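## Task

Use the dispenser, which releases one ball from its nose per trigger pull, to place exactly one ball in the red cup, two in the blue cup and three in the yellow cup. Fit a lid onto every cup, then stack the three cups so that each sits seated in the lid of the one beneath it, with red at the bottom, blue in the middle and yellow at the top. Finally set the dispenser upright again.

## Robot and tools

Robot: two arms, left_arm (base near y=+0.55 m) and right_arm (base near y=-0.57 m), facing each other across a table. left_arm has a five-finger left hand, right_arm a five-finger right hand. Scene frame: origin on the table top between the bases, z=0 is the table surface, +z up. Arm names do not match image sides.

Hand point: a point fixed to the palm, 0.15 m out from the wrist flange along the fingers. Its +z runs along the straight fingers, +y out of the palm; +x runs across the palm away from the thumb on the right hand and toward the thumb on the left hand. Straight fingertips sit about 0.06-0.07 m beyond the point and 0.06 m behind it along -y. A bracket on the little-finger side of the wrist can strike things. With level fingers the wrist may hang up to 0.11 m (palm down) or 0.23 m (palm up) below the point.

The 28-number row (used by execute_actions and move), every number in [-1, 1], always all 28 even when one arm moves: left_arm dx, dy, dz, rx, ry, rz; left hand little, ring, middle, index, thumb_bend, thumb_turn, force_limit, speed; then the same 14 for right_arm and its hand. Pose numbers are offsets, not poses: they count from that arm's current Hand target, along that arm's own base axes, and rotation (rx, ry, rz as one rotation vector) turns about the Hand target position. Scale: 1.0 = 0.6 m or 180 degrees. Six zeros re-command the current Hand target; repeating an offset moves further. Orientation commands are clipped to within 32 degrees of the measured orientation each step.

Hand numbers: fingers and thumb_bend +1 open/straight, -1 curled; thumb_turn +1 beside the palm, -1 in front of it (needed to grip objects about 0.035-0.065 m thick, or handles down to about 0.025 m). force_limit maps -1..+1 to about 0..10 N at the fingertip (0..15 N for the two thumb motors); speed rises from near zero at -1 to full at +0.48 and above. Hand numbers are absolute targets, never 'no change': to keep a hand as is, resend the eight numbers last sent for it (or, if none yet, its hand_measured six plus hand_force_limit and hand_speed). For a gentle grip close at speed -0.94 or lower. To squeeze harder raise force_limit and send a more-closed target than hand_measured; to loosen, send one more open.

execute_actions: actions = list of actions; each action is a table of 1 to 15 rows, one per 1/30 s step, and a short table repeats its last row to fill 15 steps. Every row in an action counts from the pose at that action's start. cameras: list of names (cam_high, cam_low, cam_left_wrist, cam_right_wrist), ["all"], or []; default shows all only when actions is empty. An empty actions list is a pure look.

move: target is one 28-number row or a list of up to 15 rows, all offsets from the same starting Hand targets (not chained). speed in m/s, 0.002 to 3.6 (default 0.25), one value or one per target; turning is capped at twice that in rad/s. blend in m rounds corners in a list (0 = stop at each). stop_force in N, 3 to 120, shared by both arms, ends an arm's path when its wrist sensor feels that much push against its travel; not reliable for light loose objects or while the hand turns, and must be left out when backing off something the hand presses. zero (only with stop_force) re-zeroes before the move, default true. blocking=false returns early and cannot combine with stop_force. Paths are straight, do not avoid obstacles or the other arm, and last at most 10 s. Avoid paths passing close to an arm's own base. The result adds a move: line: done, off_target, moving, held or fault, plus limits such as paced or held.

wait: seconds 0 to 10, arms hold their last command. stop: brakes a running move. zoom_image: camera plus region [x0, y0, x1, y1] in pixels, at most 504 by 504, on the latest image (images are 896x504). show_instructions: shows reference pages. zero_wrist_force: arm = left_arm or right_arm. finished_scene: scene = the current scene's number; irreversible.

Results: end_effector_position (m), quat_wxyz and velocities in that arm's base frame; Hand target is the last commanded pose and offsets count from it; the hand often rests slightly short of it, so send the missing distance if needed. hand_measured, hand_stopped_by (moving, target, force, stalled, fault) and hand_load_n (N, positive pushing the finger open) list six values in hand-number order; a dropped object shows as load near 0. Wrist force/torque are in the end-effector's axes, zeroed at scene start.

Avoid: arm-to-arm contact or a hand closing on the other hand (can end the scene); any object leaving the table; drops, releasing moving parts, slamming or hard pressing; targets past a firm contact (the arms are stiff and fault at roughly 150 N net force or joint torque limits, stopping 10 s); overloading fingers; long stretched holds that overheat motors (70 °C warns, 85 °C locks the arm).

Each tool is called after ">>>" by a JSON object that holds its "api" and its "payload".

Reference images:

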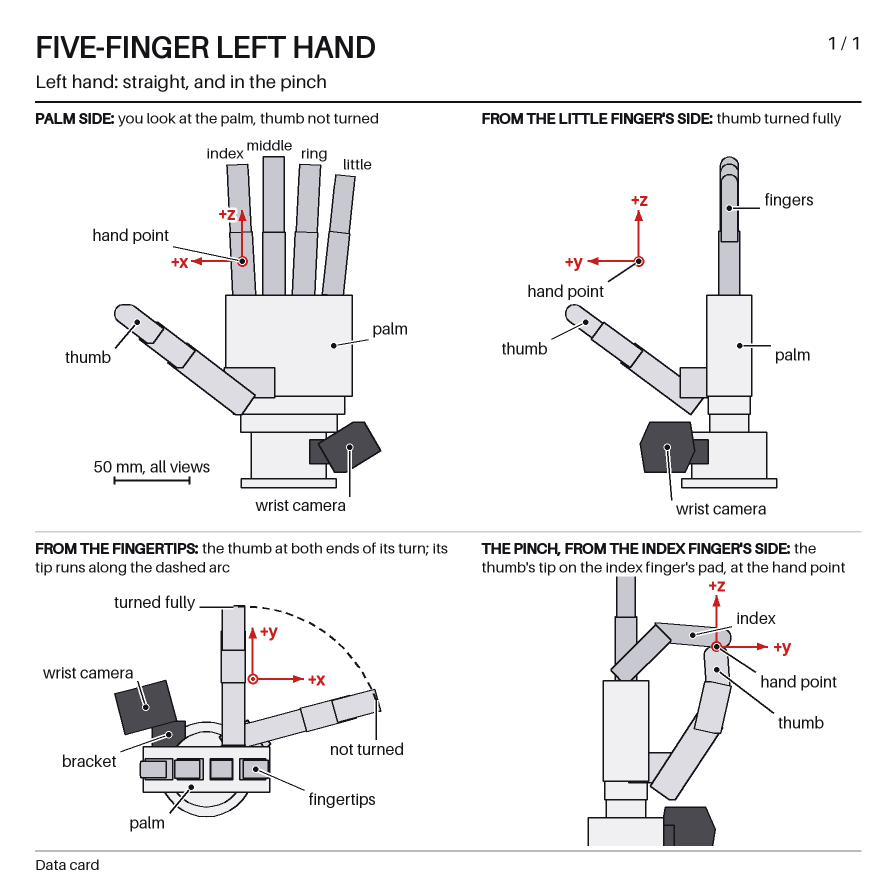

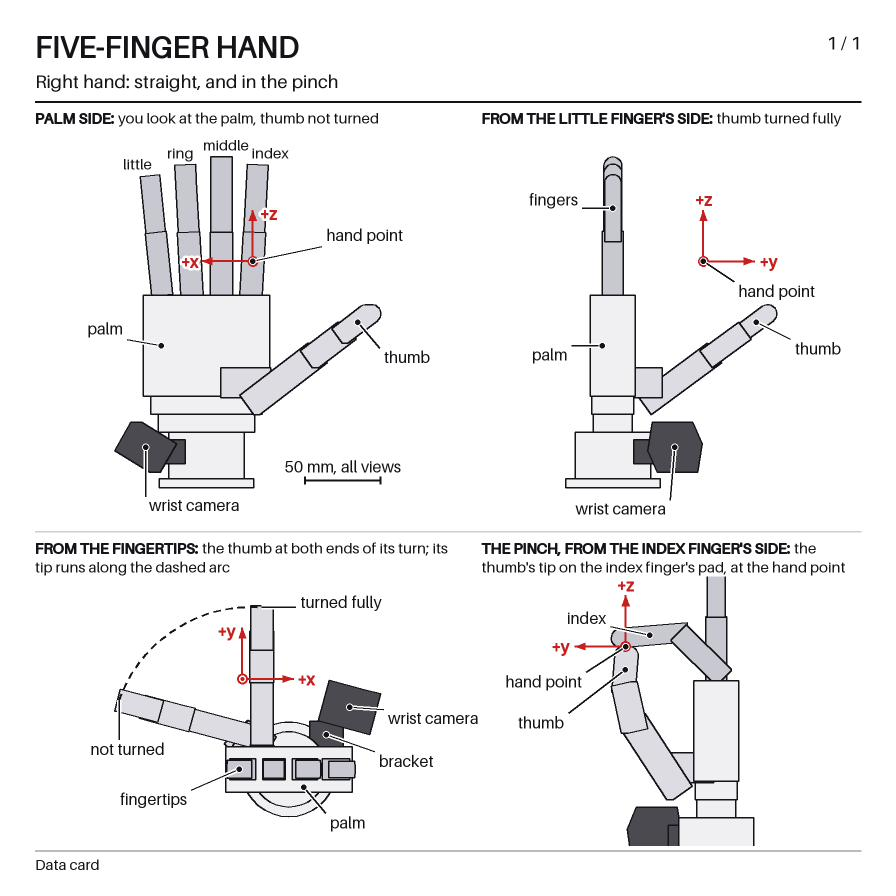

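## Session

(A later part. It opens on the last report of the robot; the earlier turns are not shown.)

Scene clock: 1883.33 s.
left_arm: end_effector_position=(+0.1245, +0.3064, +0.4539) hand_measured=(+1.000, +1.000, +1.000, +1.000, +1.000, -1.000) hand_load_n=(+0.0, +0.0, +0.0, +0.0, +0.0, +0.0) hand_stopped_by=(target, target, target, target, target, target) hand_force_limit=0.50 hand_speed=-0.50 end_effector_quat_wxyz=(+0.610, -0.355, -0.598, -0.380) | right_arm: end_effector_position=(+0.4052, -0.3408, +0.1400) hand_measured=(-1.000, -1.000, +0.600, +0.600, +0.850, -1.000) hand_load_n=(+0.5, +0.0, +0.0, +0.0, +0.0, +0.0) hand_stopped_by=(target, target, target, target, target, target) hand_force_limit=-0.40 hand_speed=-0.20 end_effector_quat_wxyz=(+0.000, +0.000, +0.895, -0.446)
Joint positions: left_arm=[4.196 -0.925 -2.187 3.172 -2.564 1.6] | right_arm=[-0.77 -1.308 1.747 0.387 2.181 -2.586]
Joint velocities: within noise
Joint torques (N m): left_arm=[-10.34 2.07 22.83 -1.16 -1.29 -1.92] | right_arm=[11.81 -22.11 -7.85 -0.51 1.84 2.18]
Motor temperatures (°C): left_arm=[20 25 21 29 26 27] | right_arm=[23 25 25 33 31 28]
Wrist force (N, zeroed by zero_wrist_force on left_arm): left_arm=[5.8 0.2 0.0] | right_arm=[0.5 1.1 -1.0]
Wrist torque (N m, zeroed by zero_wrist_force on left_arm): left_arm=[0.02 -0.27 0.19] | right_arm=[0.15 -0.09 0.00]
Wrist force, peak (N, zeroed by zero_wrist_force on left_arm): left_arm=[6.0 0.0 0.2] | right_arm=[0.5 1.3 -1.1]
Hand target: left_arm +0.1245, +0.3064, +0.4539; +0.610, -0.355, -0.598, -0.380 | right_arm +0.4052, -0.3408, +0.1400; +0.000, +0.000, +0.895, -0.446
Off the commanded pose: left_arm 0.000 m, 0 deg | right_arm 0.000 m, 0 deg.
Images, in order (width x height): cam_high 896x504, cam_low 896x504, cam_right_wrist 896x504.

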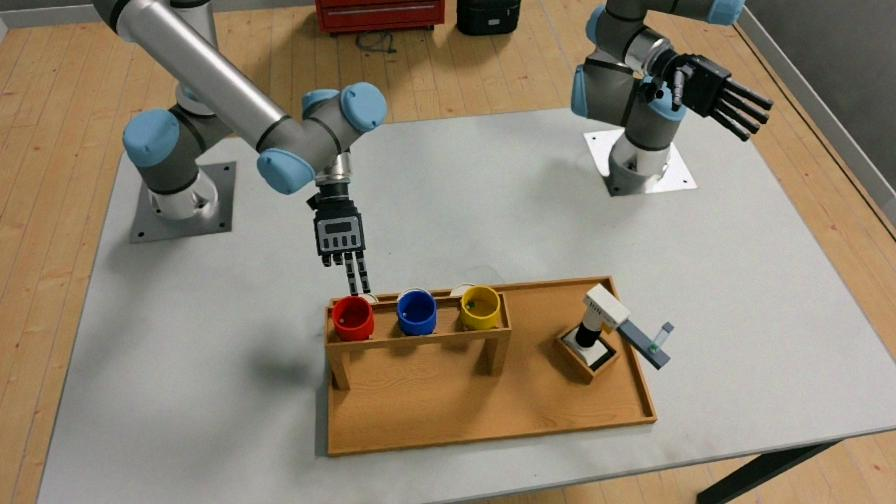

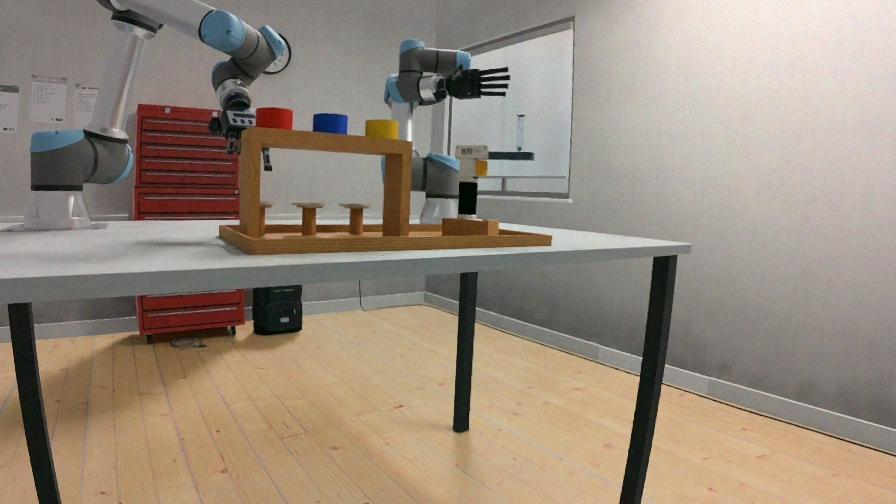

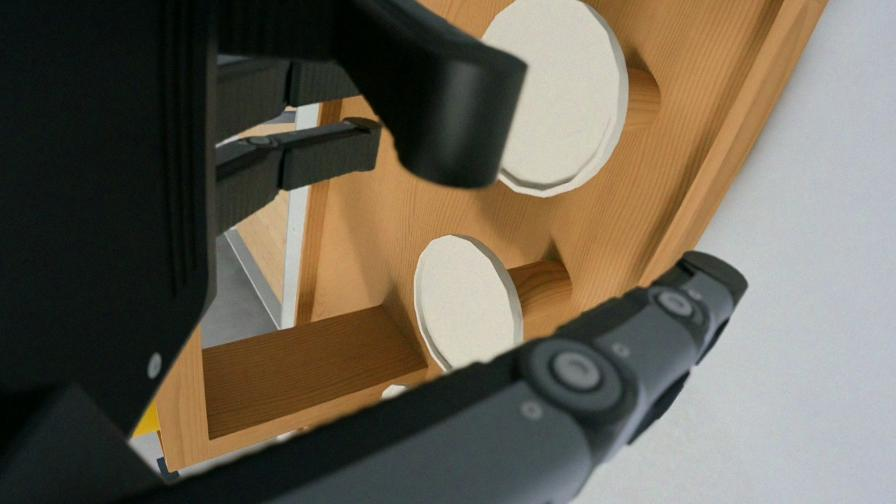

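>>> {"api": "move", "payload": {"target": [0,0,0,0,0,0,1,1,1,1,1,-1,0.5,-0.5,0,-0.0667,-0.0333,0,0,0,-1,-1,0.6,0.6,0.85,-1,-0.4,-0.2], "speed": 0.08, "stop_force": 5, "cameras": ["cam_high","cam_low","cam_right_wrist"]}}

>>> {"api": "zoom_image", "payload": {"camera": "cam_low", "region": [200, 90, 400, 250]}}

>>> {"api": "zoom_image", "payload": {"camera": "cam_high", "region": [320, 260, 440, 330]}}

Scene clock: 1941.10 s.
left_arm: end_effector_position=(+0.1245, +0.3064, +0.4539) hand_measured=(+1.000, +1.000, +1.000, +1.000, +1.000, -1.000) hand_load_n=(+0.0, +0.0, +0.0, +0.0, +0.0, -0.5) hand_stopped_by=(target, target, target, target, target, target) hand_force_limit=0.50 hand_speed=-0.50 end_effector_quat_wxyz=(+0.610, -0.355, -0.598, -0.380) | right_arm: end_effector_position=(+0.4052, -0.3808, +0.1200) hand_measured=(-1.000, -1.000, +0.600, +0.600, +0.850, -1.000) hand_load_n=(+0.0, +0.0, +0.0, +0.0, +0.0, +0.0) hand_stopped_by=(target, target, target, target, target, target) hand_force_limit=-0.40 hand_speed=-0.20 end_effector_quat_wxyz=(+0.000, +0.000, +0.895, -0.446)
Joint positions: left_arm=[4.196 -0.925 -2.187 3.172 -2.564 1.6] | right_arm=[-0.839 -1.253 1.722 0.323 2.133 -2.646]
Joint torques (N m): left_arm=[-9.92 2.92 28.12 -1.1 -1.26 -1.83] | right_arm=[11.52 -38.61 -6.39 0.61 1.4 1.75]
Wrist force (N, zeroed by zero_wrist_force on left_arm): left_arm=[5.8 -0.2 0.1] | right_arm=[0.5 0.6 -0.8]
Wrist torque (N m, zeroed by zero_wrist_force on left_arm): left_arm=[-0.03 -0.26 0.20] | right_arm=[0.13 -0.08 -0.17]
Wrist force, peak (N, zeroed by zero_wrist_force on left_arm): left_arm=[6.0 0.1 0.1] | right_arm=[0.4 1.3 -1.7]
Hand target: left_arm +0.1245, +0.3064, +0.4539; +0.610, -0.355, -0.598, -0.380 | right_arm +0.4052, -0.3808, +0.1200; +0.000, +0.000, +0.895, -0.446
Off the commanded pose: left_arm 0.000 m, 0 deg | right_arm 0.000 m, 0 deg.
move: done
Images, in order (width x height): cam_high 896x504, cam_low 896x504, cam_right_wrist 896x504.

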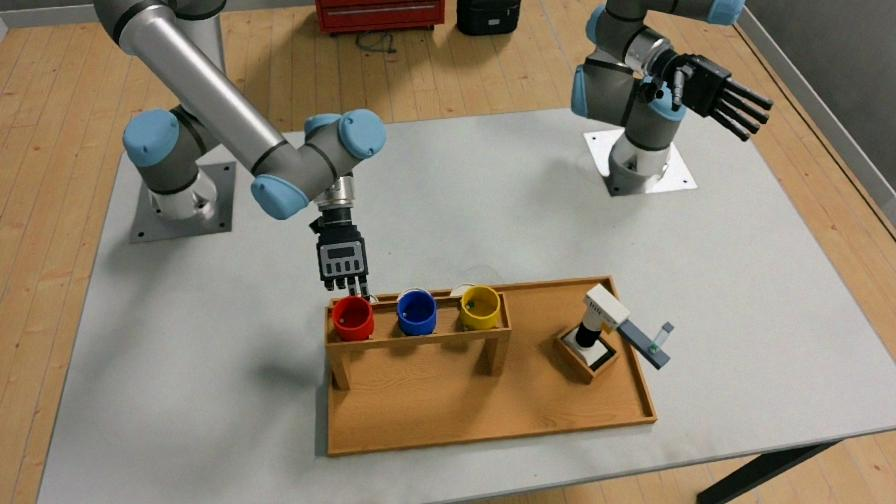

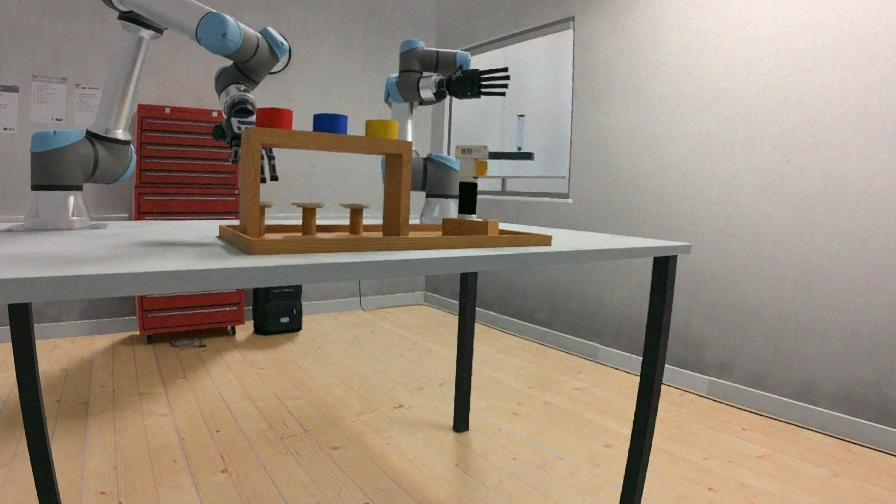

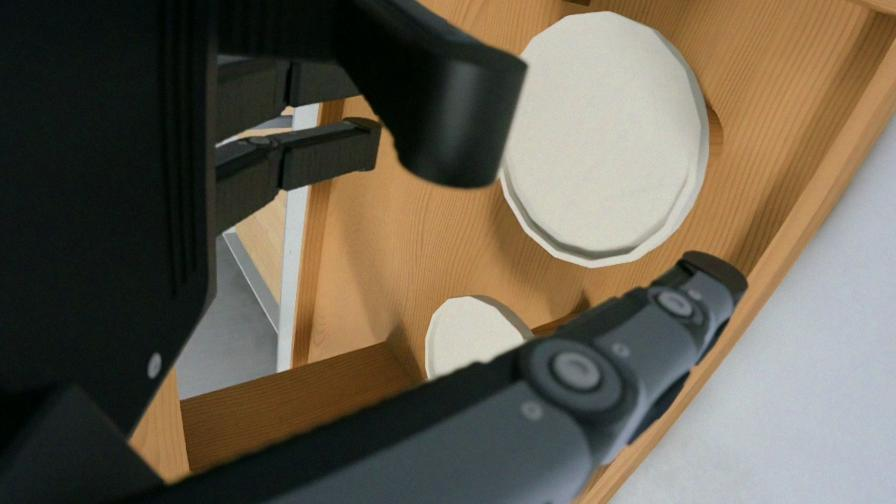

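Scaled by 2.520 from the camera's 896x504 image, which has a finer 1280x720 frame.

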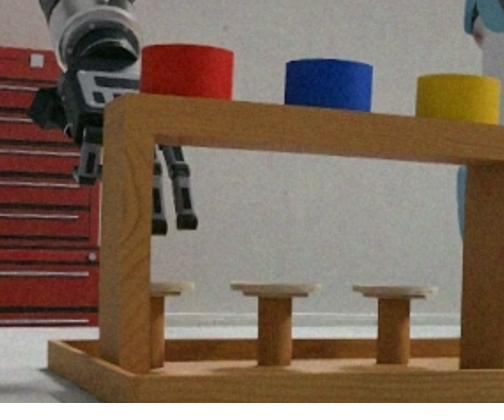

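Scaled by 4.200 from the camera's 896x504 image, which has a finer 1280x720 frame.

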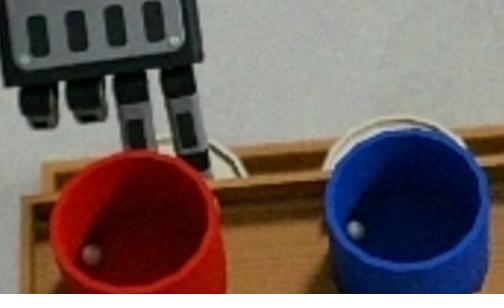

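>>> {"api": "move", "payload": {"target": [0,0,0,0,0,0,1,1,1,1,1,-1,0.5,-0.5,0,-0.0133,-0.0467,0,0,0,-1,-1,0.6,0.6,0.85,-1,-0.4,-0.2], "speed": 0.04, "stop_force": 4, "cameras": ["cam_high","cam_low","cam_right_wrist"]}}

>>> {"api": "zoom_image", "payload": {"camera": "cam_low", "region": [220, 130, 340, 230]}}

Scene clock: 1961.77 s.
left_arm: end_effector_position=(+0.1245, +0.3064, +0.4539) hand_measured=(+1.000, +1.000, +1.000, +1.000, +1.000, -1.000) hand_load_n=(+0.0, +0.0, +0.0, +0.0, +0.0, +0.0) hand_stopped_by=(target, target, target, target, target, target) hand_force_limit=0.50 hand_speed=-0.50 end_effector_quat_wxyz=(+0.610, -0.355, -0.598, -0.380) | right_arm: end_effector_position=(+0.4052, -0.3888, +0.0920) hand_measured=(-1.000, -1.000, +0.600, +0.600, +0.850, -1.000) hand_load_n=(+0.0, +0.0, +0.0, +0.0, +0.0, +0.0) hand_stopped_by=(target, target, target, target, target, target) hand_force_limit=-0.40 hand_speed=-0.20 end_effector_quat_wxyz=(+0.000, +0.000, +0.895, -0.446)
Joint positions: left_arm=[4.196 -0.925 -2.187 3.172 -2.564 1.6] | right_arm=[-0.852 -1.213 1.746 0.253 2.124 -2.657]
Joint torques (N m): left_arm=[-10.38 2.56 28.01 -1.14 -1.2 -1.76] | right_arm=[9.25 -40.51 -24.61 1.56 1.72 1.82]
Wrist force (N, zeroed by zero_wrist_force on left_arm): left_arm=[5.7 0.0 0.2] | right_arm=[0.5 0.9 -0.5]
Wrist torque (N m, zeroed by zero_wrist_force on left_arm): left_arm=[0.00 -0.25 0.19] | right_arm=[0.14 -0.06 -0.01]
Wrist force, peak (N, zeroed by zero_wrist_force on left_arm): left_arm=[6.0 0.0 0.1] | right_arm=[0.4 1.1 -1.1]
Hand target: left_arm +0.1245, +0.3064, +0.4539; +0.610, -0.355, -0.598, -0.380 | right_arm +0.4052, -0.3888, +0.0920; +0.000, +0.000, +0.895, -0.446
Off the commanded pose: left_arm 0.000 m, 0 deg | right_arm 0.000 m, 0 deg.
move: done
Images, in order (width x height): cam_high 896x504, cam_low 896x504, cam_right_wrist 896x504.

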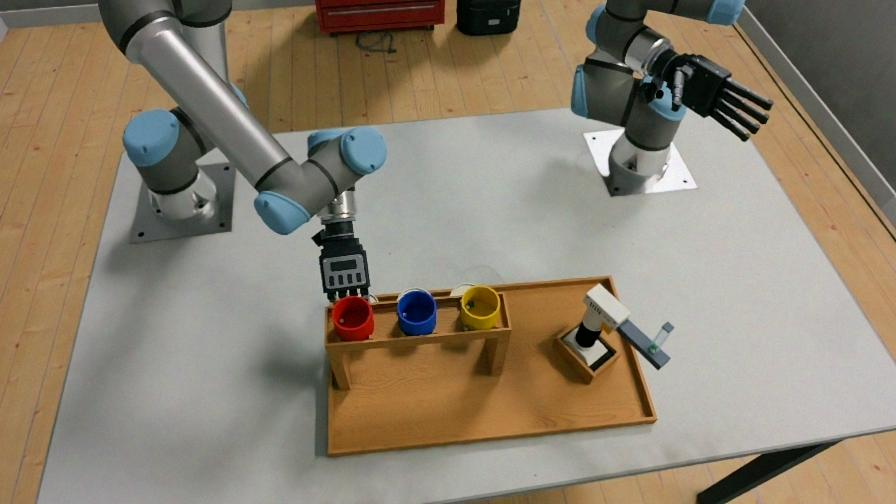

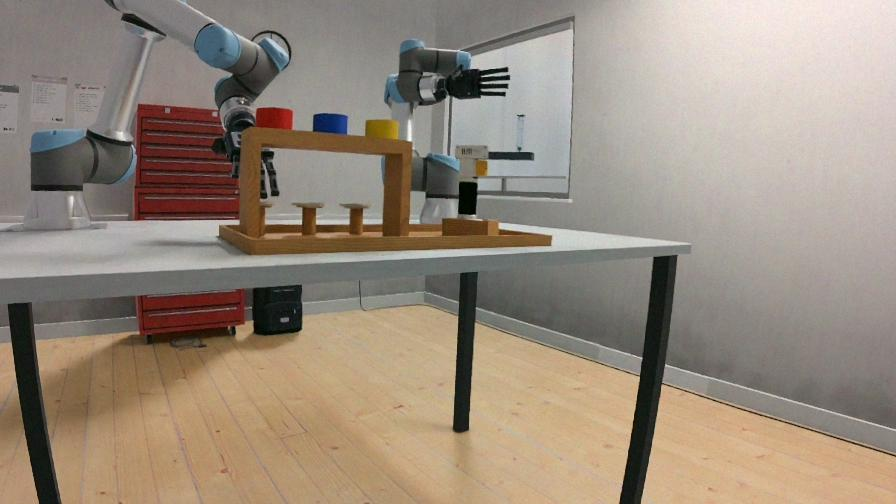

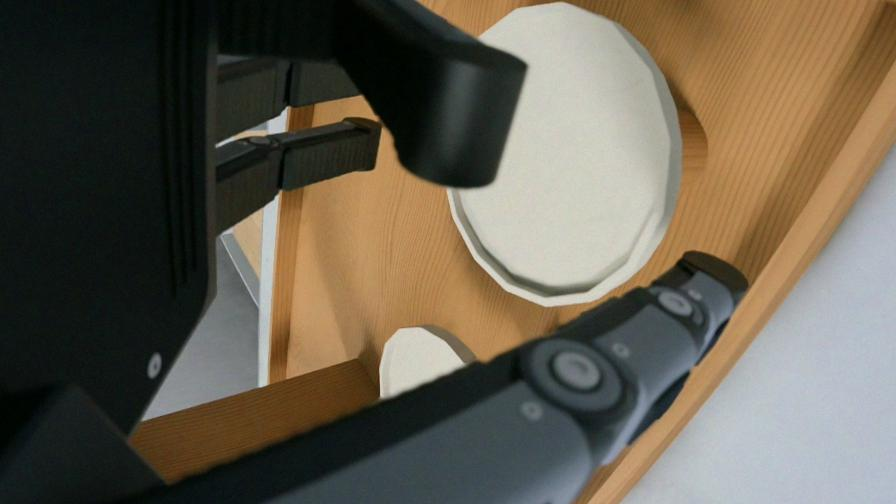

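Scaled by 4.200 from the camera's 896x504 image, which has a finer 1280x720 frame.

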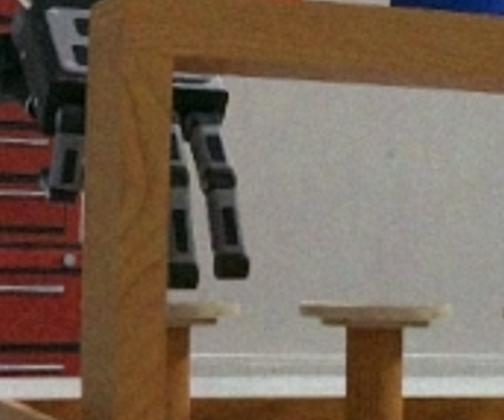

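>>> {"api": "move", "payload": {"target": [0,0,0,0,0,0,1,1,1,1,1,-1,0.5,-0.5,-0.005,-0.0167,0,0,0,0,-1,-1,0.6,0.6,0.85,-1,-0.4,-0.2], "speed": 0.04, "stop_force": 4, "cameras": ["cam_right_wrist", "cam_high"]}}

>>> {"api": "zoom_image", "payload": {"camera": "cam_high", "region": [320, 260, 440, 330]}}

Scene clock: 2004.40 s.
left_arm: end_effector_position=(+0.1245, +0.3064, +0.4539) hand_measured=(+1.000, +1.000, +1.000, +1.000, +1.000, -1.000) hand_load_n=(+0.0, +0.0, +0.0, +0.0, +0.0, +0.0) hand_stopped_by=(target, target, target, target, target, target) hand_force_limit=0.50 hand_speed=-0.50 end_effector_quat_wxyz=(+0.610, -0.355, -0.598, -0.380) | right_arm: end_effector_position=(+0.4022, -0.3988, +0.0920) hand_measured=(-1.000, -1.000, +0.600, +0.600, +0.850, -1.000) hand_load_n=(+0.0, +0.0, +0.0, -0.5, +0.0, +0.0) hand_stopped_by=(target, target, target, target, target, target) hand_force_limit=-0.40 hand_speed=-0.20 end_effector_quat_wxyz=(+0.000, +0.000, +0.895, -0.446)
Joint positions: left_arm=[4.196 -0.925 -2.187 3.172 -2.564 1.6] | right_arm=[-0.873 -1.209 1.739 0.248 2.109 -2.674]
Joint torques (N m): left_arm=[-10.08 2.08 28.7 -1.02 -1.25 -1.7] | right_arm=[9.95 -38.26 -6.04 2.13 1.82 1.97]
Wrist force (N, zeroed by zero_wrist_force on left_arm): left_arm=[5.6 0.0 0.0] | right_arm=[0.7 1.2 -0.6]
Wrist torque (N m, zeroed by zero_wrist_force on left_arm): left_arm=[0.01 -0.24 0.18] | right_arm=[0.19 -0.10 0.00]
Wrist force, peak (N, zeroed by zero_wrist_force on left_arm): left_arm=[6.0 0.0 0.1] | right_arm=[0.8 1.2 -0.6]
Hand target: left_arm +0.1245, +0.3064, +0.4539; +0.610, -0.355, -0.598, -0.380 | right_arm +0.4022, -0.3988, +0.0920; +0.000, +0.000, +0.895, -0.446
Off the commanded pose: left_arm 0.000 m, 0 deg | right_arm 0.000 m, 0 deg.
move: done
Images, in order (width x height): cam_high 896x504, cam_right_wrist 896x504.

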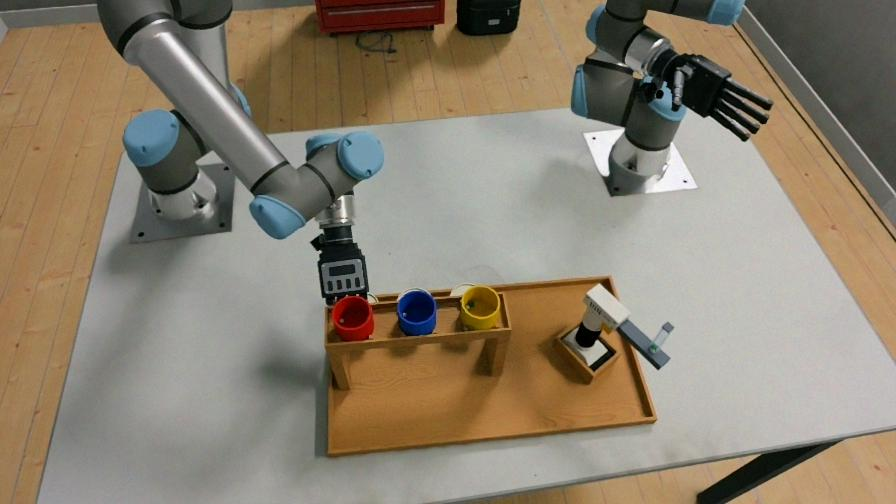

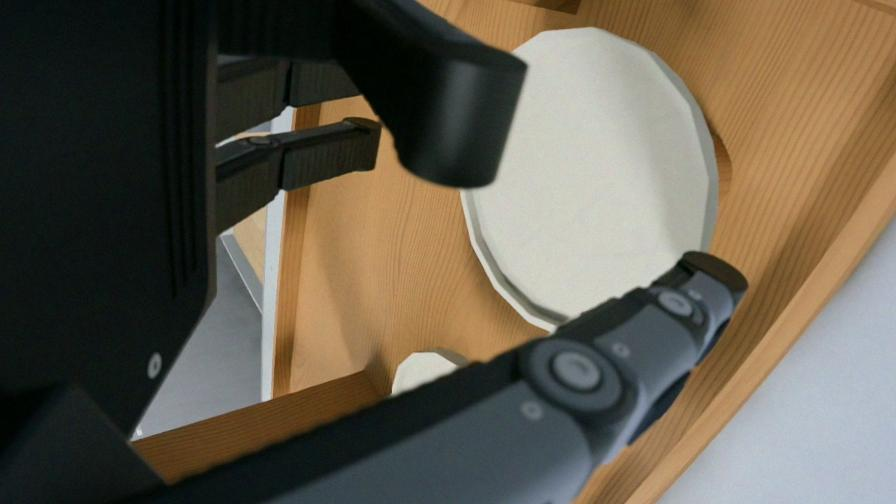

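Scaled by 4.200 from the camera's 896x504 image, which has a finer 1280x720 frame.

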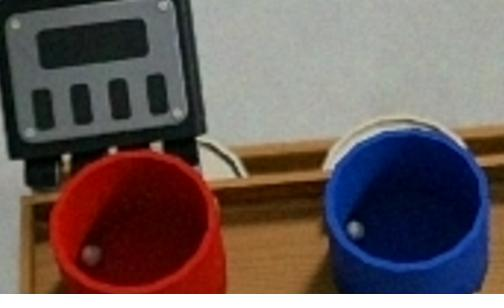

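>>> {"api": "move", "payload": {"target": [[0,0,0,0,0,0,1,1,1,1,1,-1,0.5,-0.5,0,-0.0067,0,0,0,0,-1,-1,0.6,0.6,0.85,-1,-0.4,-0.2],[0,0,0,0,0,0,1,1,1,1,1,-1,0.5,-0.5,0,-0.0067,-0.0258,0,0,0,-1,-1,0.6,0.6,0.85,-1,-0.4,-0.2]], "speed": 0.03, "stop_force": 4, "cameras": ["cam_right_wrist", "cam_low"]}}

>>> {"api": "zoom_image", "payload": {"camera": "cam_low", "region": [220, 130, 340, 230]}}

Scene clock: 2035.77 s.
left_arm: end_effector_position=(+0.1245, +0.3064, +0.4539) hand_measured=(+1.000, +1.000, +1.000, +1.000, +1.000, -1.000) hand_load_n=(+0.0, +0.0, +0.0, +0.0, +0.0, -0.5) hand_stopped_by=(target, target, target, target, target, target) hand_force_limit=0.50 hand_speed=-0.50 end_effector_quat_wxyz=(+0.610, -0.355, -0.598, -0.380) | right_arm: end_effector_position=(+0.4022, -0.4028, +0.0765) hand_measured=(-1.000, -1.000, +0.600, +0.600, +0.850, -1.000) hand_load_n=(+0.0, +0.0, +0.0, +0.0, +0.0, +0.0) hand_stopped_by=(target, target, target, target, target, target) hand_force_limit=-0.40 hand_speed=-0.20 end_effector_quat_wxyz=(+0.000, +0.000, +0.895, -0.446)
Joint positions: left_arm=[4.196 -0.925 -2.187 3.172 -2.564 1.6] | right_arm=[-0.879 -1.186 1.751 0.21 2.105 -2.679]
Joint torques (N m): left_arm=[-10.23 1.26 28.38 -0.98 -1.32 -1.58] | right_arm=[10.31 -41.68 -25.66 2.3 1.73 0.29]
Wrist force (N, zeroed by zero_wrist_force on left_arm): left_arm=[5.8 0.0 0.0] | right_arm=[0.8 0.9 -0.9]
Wrist torque (N m, zeroed by zero_wrist_force on left_arm): left_arm=[0.01 -0.28 0.20] | right_arm=[0.15 -0.11 -0.01]
Wrist force, peak (N, zeroed by zero_wrist_force on left_arm): left_arm=[6.0 0.0 0.1] | right_arm=[0.7 1.4 -1.0]
Hand target: left_arm +0.1245, +0.3064, +0.4539; +0.610, -0.355, -0.598, -0.380 | right_arm +0.4022, -0.4028, +0.0765; +0.000, +0.000, +0.895, -0.446
Off the commanded pose: left_arm 0.000 m, 0 deg | right_arm 0.000 m, 0 deg.
move: done
Images, in order (width x height): cam_low 896x504, cam_right_wrist 896x504.

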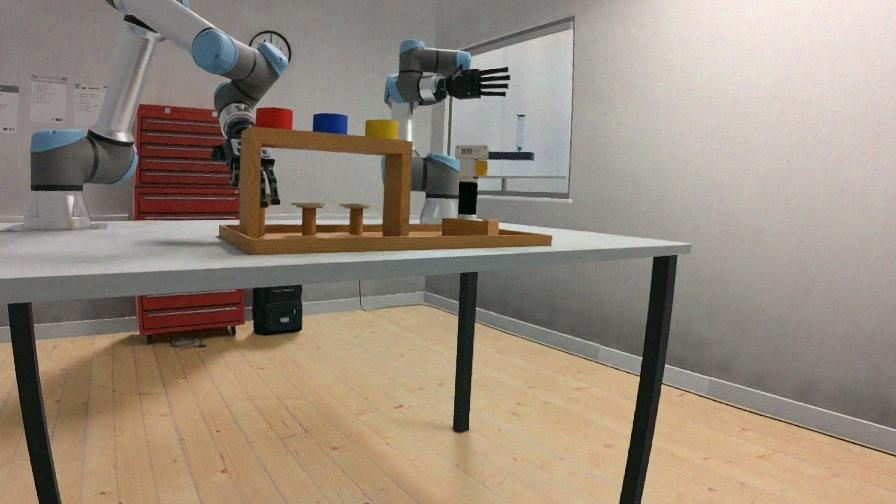

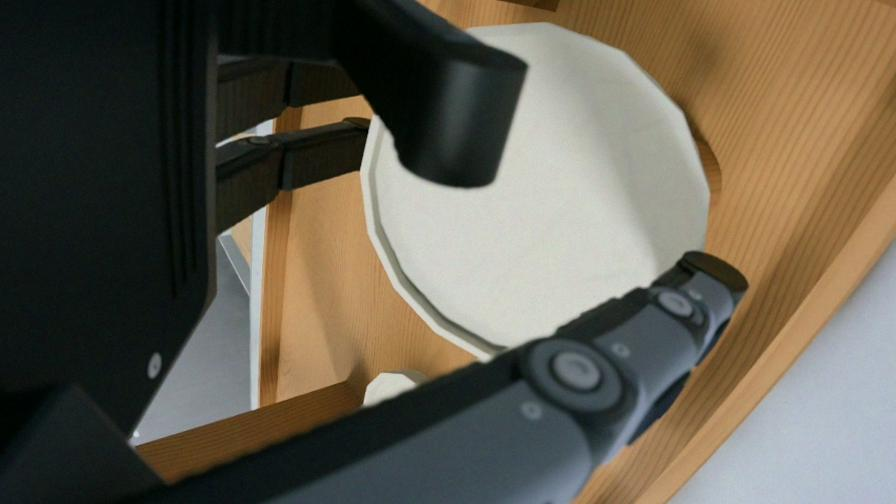

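Scaled by 4.200 from the camera's 896x504 image, which has a finer 1280x720 frame.

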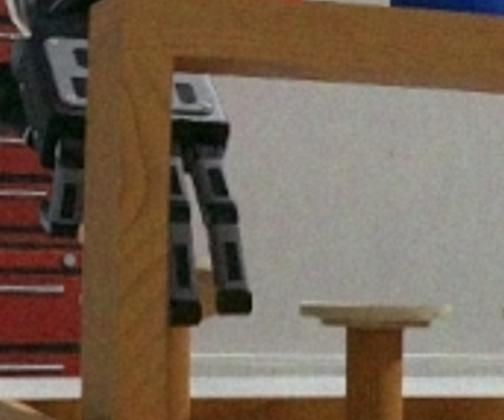

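>>> {"api": "zoom_image", "payload": {"camera": "cam_low", "region": [245, 175, 305, 220]}}

>>> {"api": "zoom_image", "payload": {"camera": "cam_right_wrist", "region": [340, 0, 780, 400]}}

Scaled by 8.400 from the camera's 896x504 image, which has a finer 1280x720 frame.

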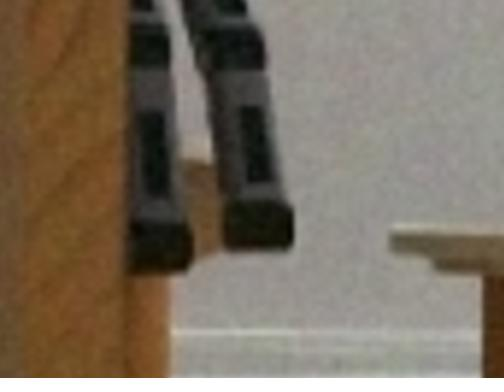

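Scaled by 1.145 from the camera's 896x504 image, which has a finer 1280x720 frame.

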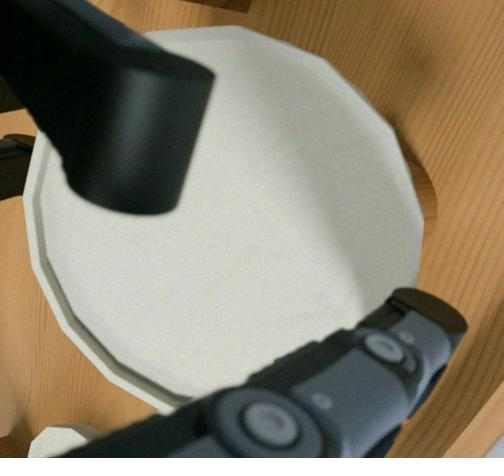

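>>> {"api": "move", "payload": {"target": [0,0,0,0,0,0,1,1,1,1,1,-1,0.5,-0.5,0,0,0.0258,0,0,0,-1,-1,0.6,0.6,0.85,-1,-0.4,-0.2], "speed": 0.015, "cameras": ["cam_right_wrist", "cam_low"]}}

>>> {"api": "zoom_image", "payload": {"camera": "cam_low", "region": [220, 150, 340, 230]}}

Scene clock: 2059.20 s.
left_arm: end_effector_position=(+0.1245, +0.3064, +0.4539) hand_measured=(+1.000, +1.000, +1.000, +1.000, +1.000, -1.000) hand_load_n=(+0.0, +0.0, +0.0, +0.5, +0.0, -0.5) hand_stopped_by=(target, target, target, target, target, target) hand_force_limit=0.50 hand_speed=-0.50 end_effector_quat_wxyz=(+0.610, -0.355, -0.598, -0.380) | right_arm: end_effector_position=(+0.4022, -0.4028, +0.0921) hand_measured=(-1.000, -1.000, +0.600, +0.600, +0.850, -1.000) hand_load_n=(+0.0, +0.0, +0.0, +0.0, +0.0, +0.0) hand_stopped_by=(target, target, target, target, target, target) hand_force_limit=-0.40 hand_speed=-0.20 end_effector_quat_wxyz=(+0.000, +0.000, +0.895, -0.446)
Joint positions: left_arm=[4.196 -0.925 -2.187 3.172 -2.564 1.6] | right_arm=[-0.879 -1.205 1.732 0.248 2.105 -2.679]
Joint torques (N m): left_arm=[-9.99 1.32 28.18 -1.08 -1.19 -1.72] | right_arm=[10.55 -28.34 -14.6 -0.79 0.45 -1.39]
Wrist force (N, zeroed by zero_wrist_force on left_arm): left_arm=[5.8 0.1 0.0] | right_arm=[0.8 1.0 -0.7]
Wrist torque (N m, zeroed by zero_wrist_force on left_arm): left_arm=[0.02 -0.28 0.20] | right_arm=[0.18 -0.11 0.01]
Wrist force, peak (N, zeroed by zero_wrist_force on left_arm): left_arm=[6.0 0.1 0.0] | right_arm=[0.8 1.0 -1.1]
Hand target: left_arm +0.1245, +0.3064, +0.4539; +0.610, -0.355, -0.598, -0.380 | right_arm +0.4022, -0.4028, +0.0920; +0.000, +0.000, +0.895, -0.446
Off the commanded pose: left_arm 0.000 m, 0 deg | right_arm 0.000 m, 0 deg.
move: done
Images, in order (width x height): cam_low 896x504, cam_right_wrist 896x504.

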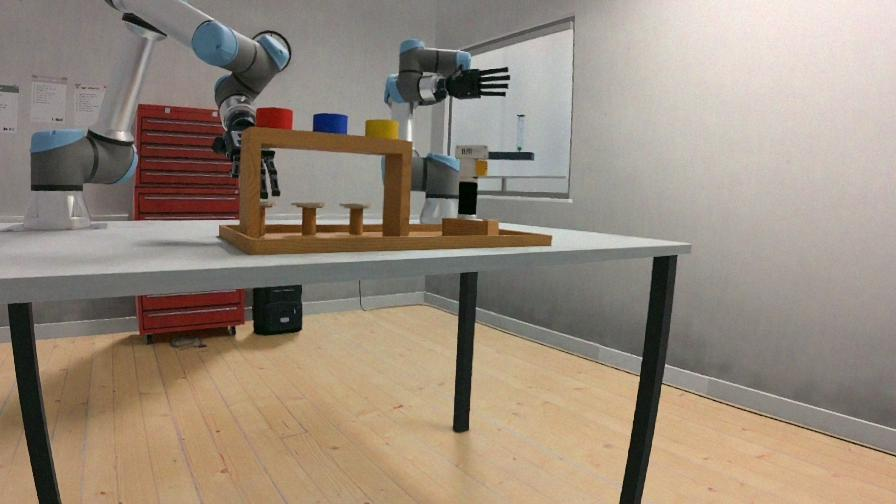

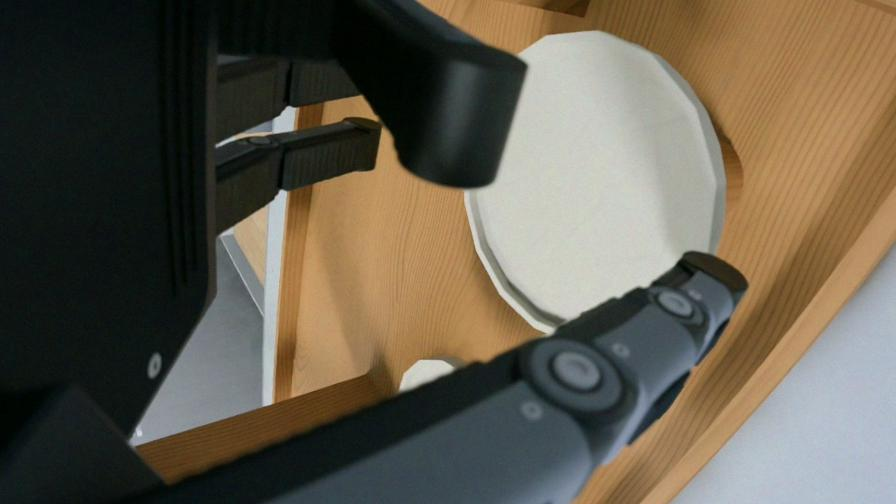

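Scaled by 4.200 from the camera's 896x504 image, which has a finer 1280x720 frame.

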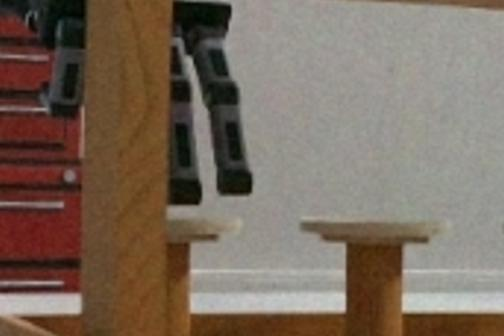

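>>> {"api": "move", "payload": {"target": [[0,0,0,0,0,0,1,1,1,1,1,-1,0.5,-0.5,0,0.025,0,0,0,0,-1,-1,0.6,0.6,0.85,-1,-0.4,-0.2],[0,0,0,0,0,0,1,1,1,1,1,-1,0.5,-0.5,0,0.025,-0.0258,0,0,0,-1,-1,0.6,0.6,0.85,-1,-0.4,-0.2]], "speed": 0.02, "stop_force": 3, "cameras": ["cam_right_wrist", "cam_low"]}}

>>> {"api": "zoom_image", "payload": {"camera": "cam_low", "region": [220, 150, 340, 230]}}

Scene clock: 2076.60 s.
left_arm: end_effector_position=(+0.1245, +0.3064, +0.4539) hand_measured=(+1.000, +1.000, +1.000, +1.000, +1.000, -1.000) hand_load_n=(+0.0, +0.0, +0.0, +0.0, +0.0, -0.5) hand_stopped_by=(target, target, target, target, target, target) hand_force_limit=0.50 hand_speed=-0.50 end_effector_quat_wxyz=(+0.610, -0.355, -0.598, -0.380) | right_arm: end_effector_position=(+0.4022, -0.3878, +0.0765) hand_measured=(-1.000, -1.000, +0.600, +0.600, +0.850, -1.000) hand_load_n=(+0.0, +0.0, +0.0, +0.0, +0.0, +0.0) hand_stopped_by=(target, target, target, target, target, target) hand_force_limit=-0.40 hand_speed=-0.20 end_effector_quat_wxyz=(+0.000, +0.000, +0.895, -0.446)
Joint positions: left_arm=[4.196 -0.925 -2.187 3.172 -2.564 1.6] | right_arm=[-0.856 -1.2 1.774 0.211 2.121 -2.66]
Joint torques (N m): left_arm=[-9.52 0.72 28.66 -0.89 -1.21 -1.44] | right_arm=[-8.96 -40.64 -23.66 2.35 -1.16 -1.73]
Wrist force (N, zeroed by zero_wrist_force on left_arm): left_arm=[5.9 -0.1 0.1] | right_arm=[0.7 0.7 -0.8]
Wrist torque (N m, zeroed by zero_wrist_force on left_arm): left_arm=[-0.01 -0.28 0.21] | right_arm=[0.13 -0.08 -0.15]
Wrist force, peak (N, zeroed by zero_wrist_force on left_arm): left_arm=[6.0 0.0 0.1] | right_arm=[0.7 1.2 -0.9]
Hand target: left_arm +0.1245, +0.3064, +0.4539; +0.610, -0.355, -0.598, -0.380 | right_arm +0.4022, -0.3878, +0.0765; +0.000, +0.000, +0.895, -0.446
Off the commanded pose: left_arm 0.000 m, 0 deg | right_arm 0.000 m, 0 deg.
move: done
Images, in order (width x height): cam_low 896x504, cam_right_wrist 896x504.

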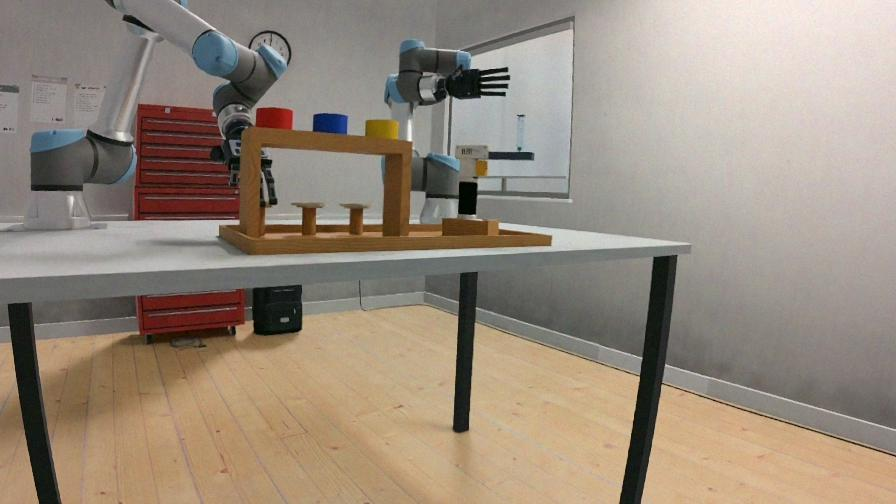

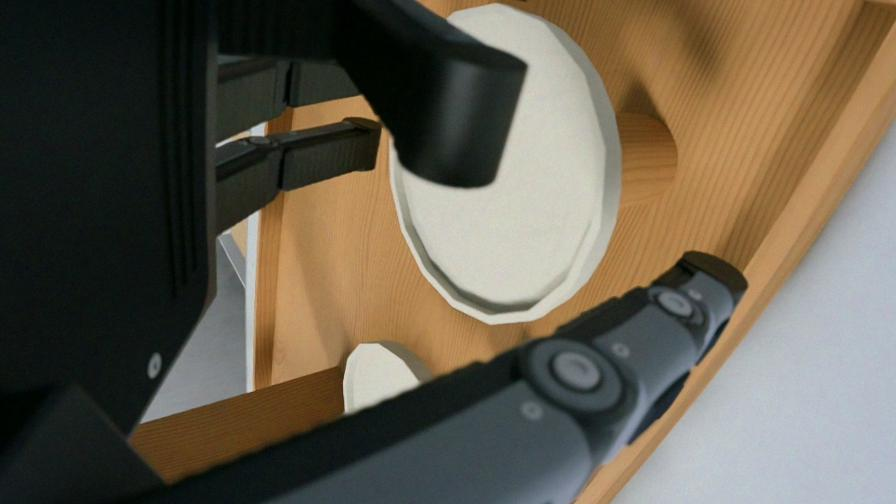

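Scaled by 4.200 from the camera's 896x504 image, which has a finer 1280x720 frame.

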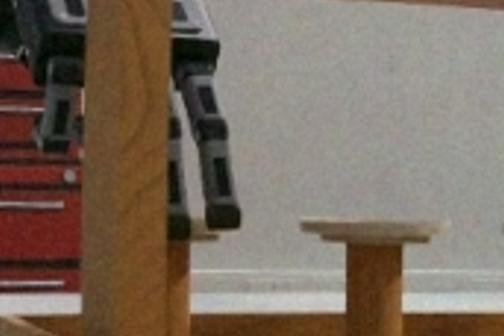

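>>> {"api": "zoom_image", "payload": {"camera": "cam_low", "region": [245, 180, 305, 225]}}

>>> {"api": "zoom_image", "payload": {"camera": "cam_right_wrist", "region": [340, 0, 780, 400]}}

Scaled by 8.400 from the camera's 896x504 image, which has a finer 1280x720 frame.

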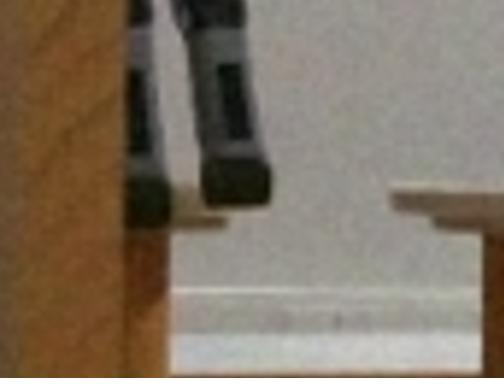

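Scaled by 1.145 from the camera's 896x504 image, which has a finer 1280x720 frame.

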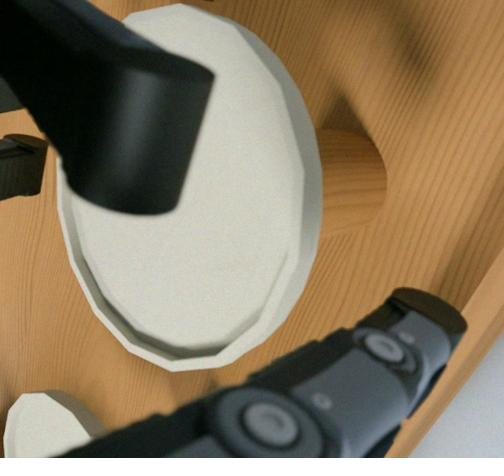

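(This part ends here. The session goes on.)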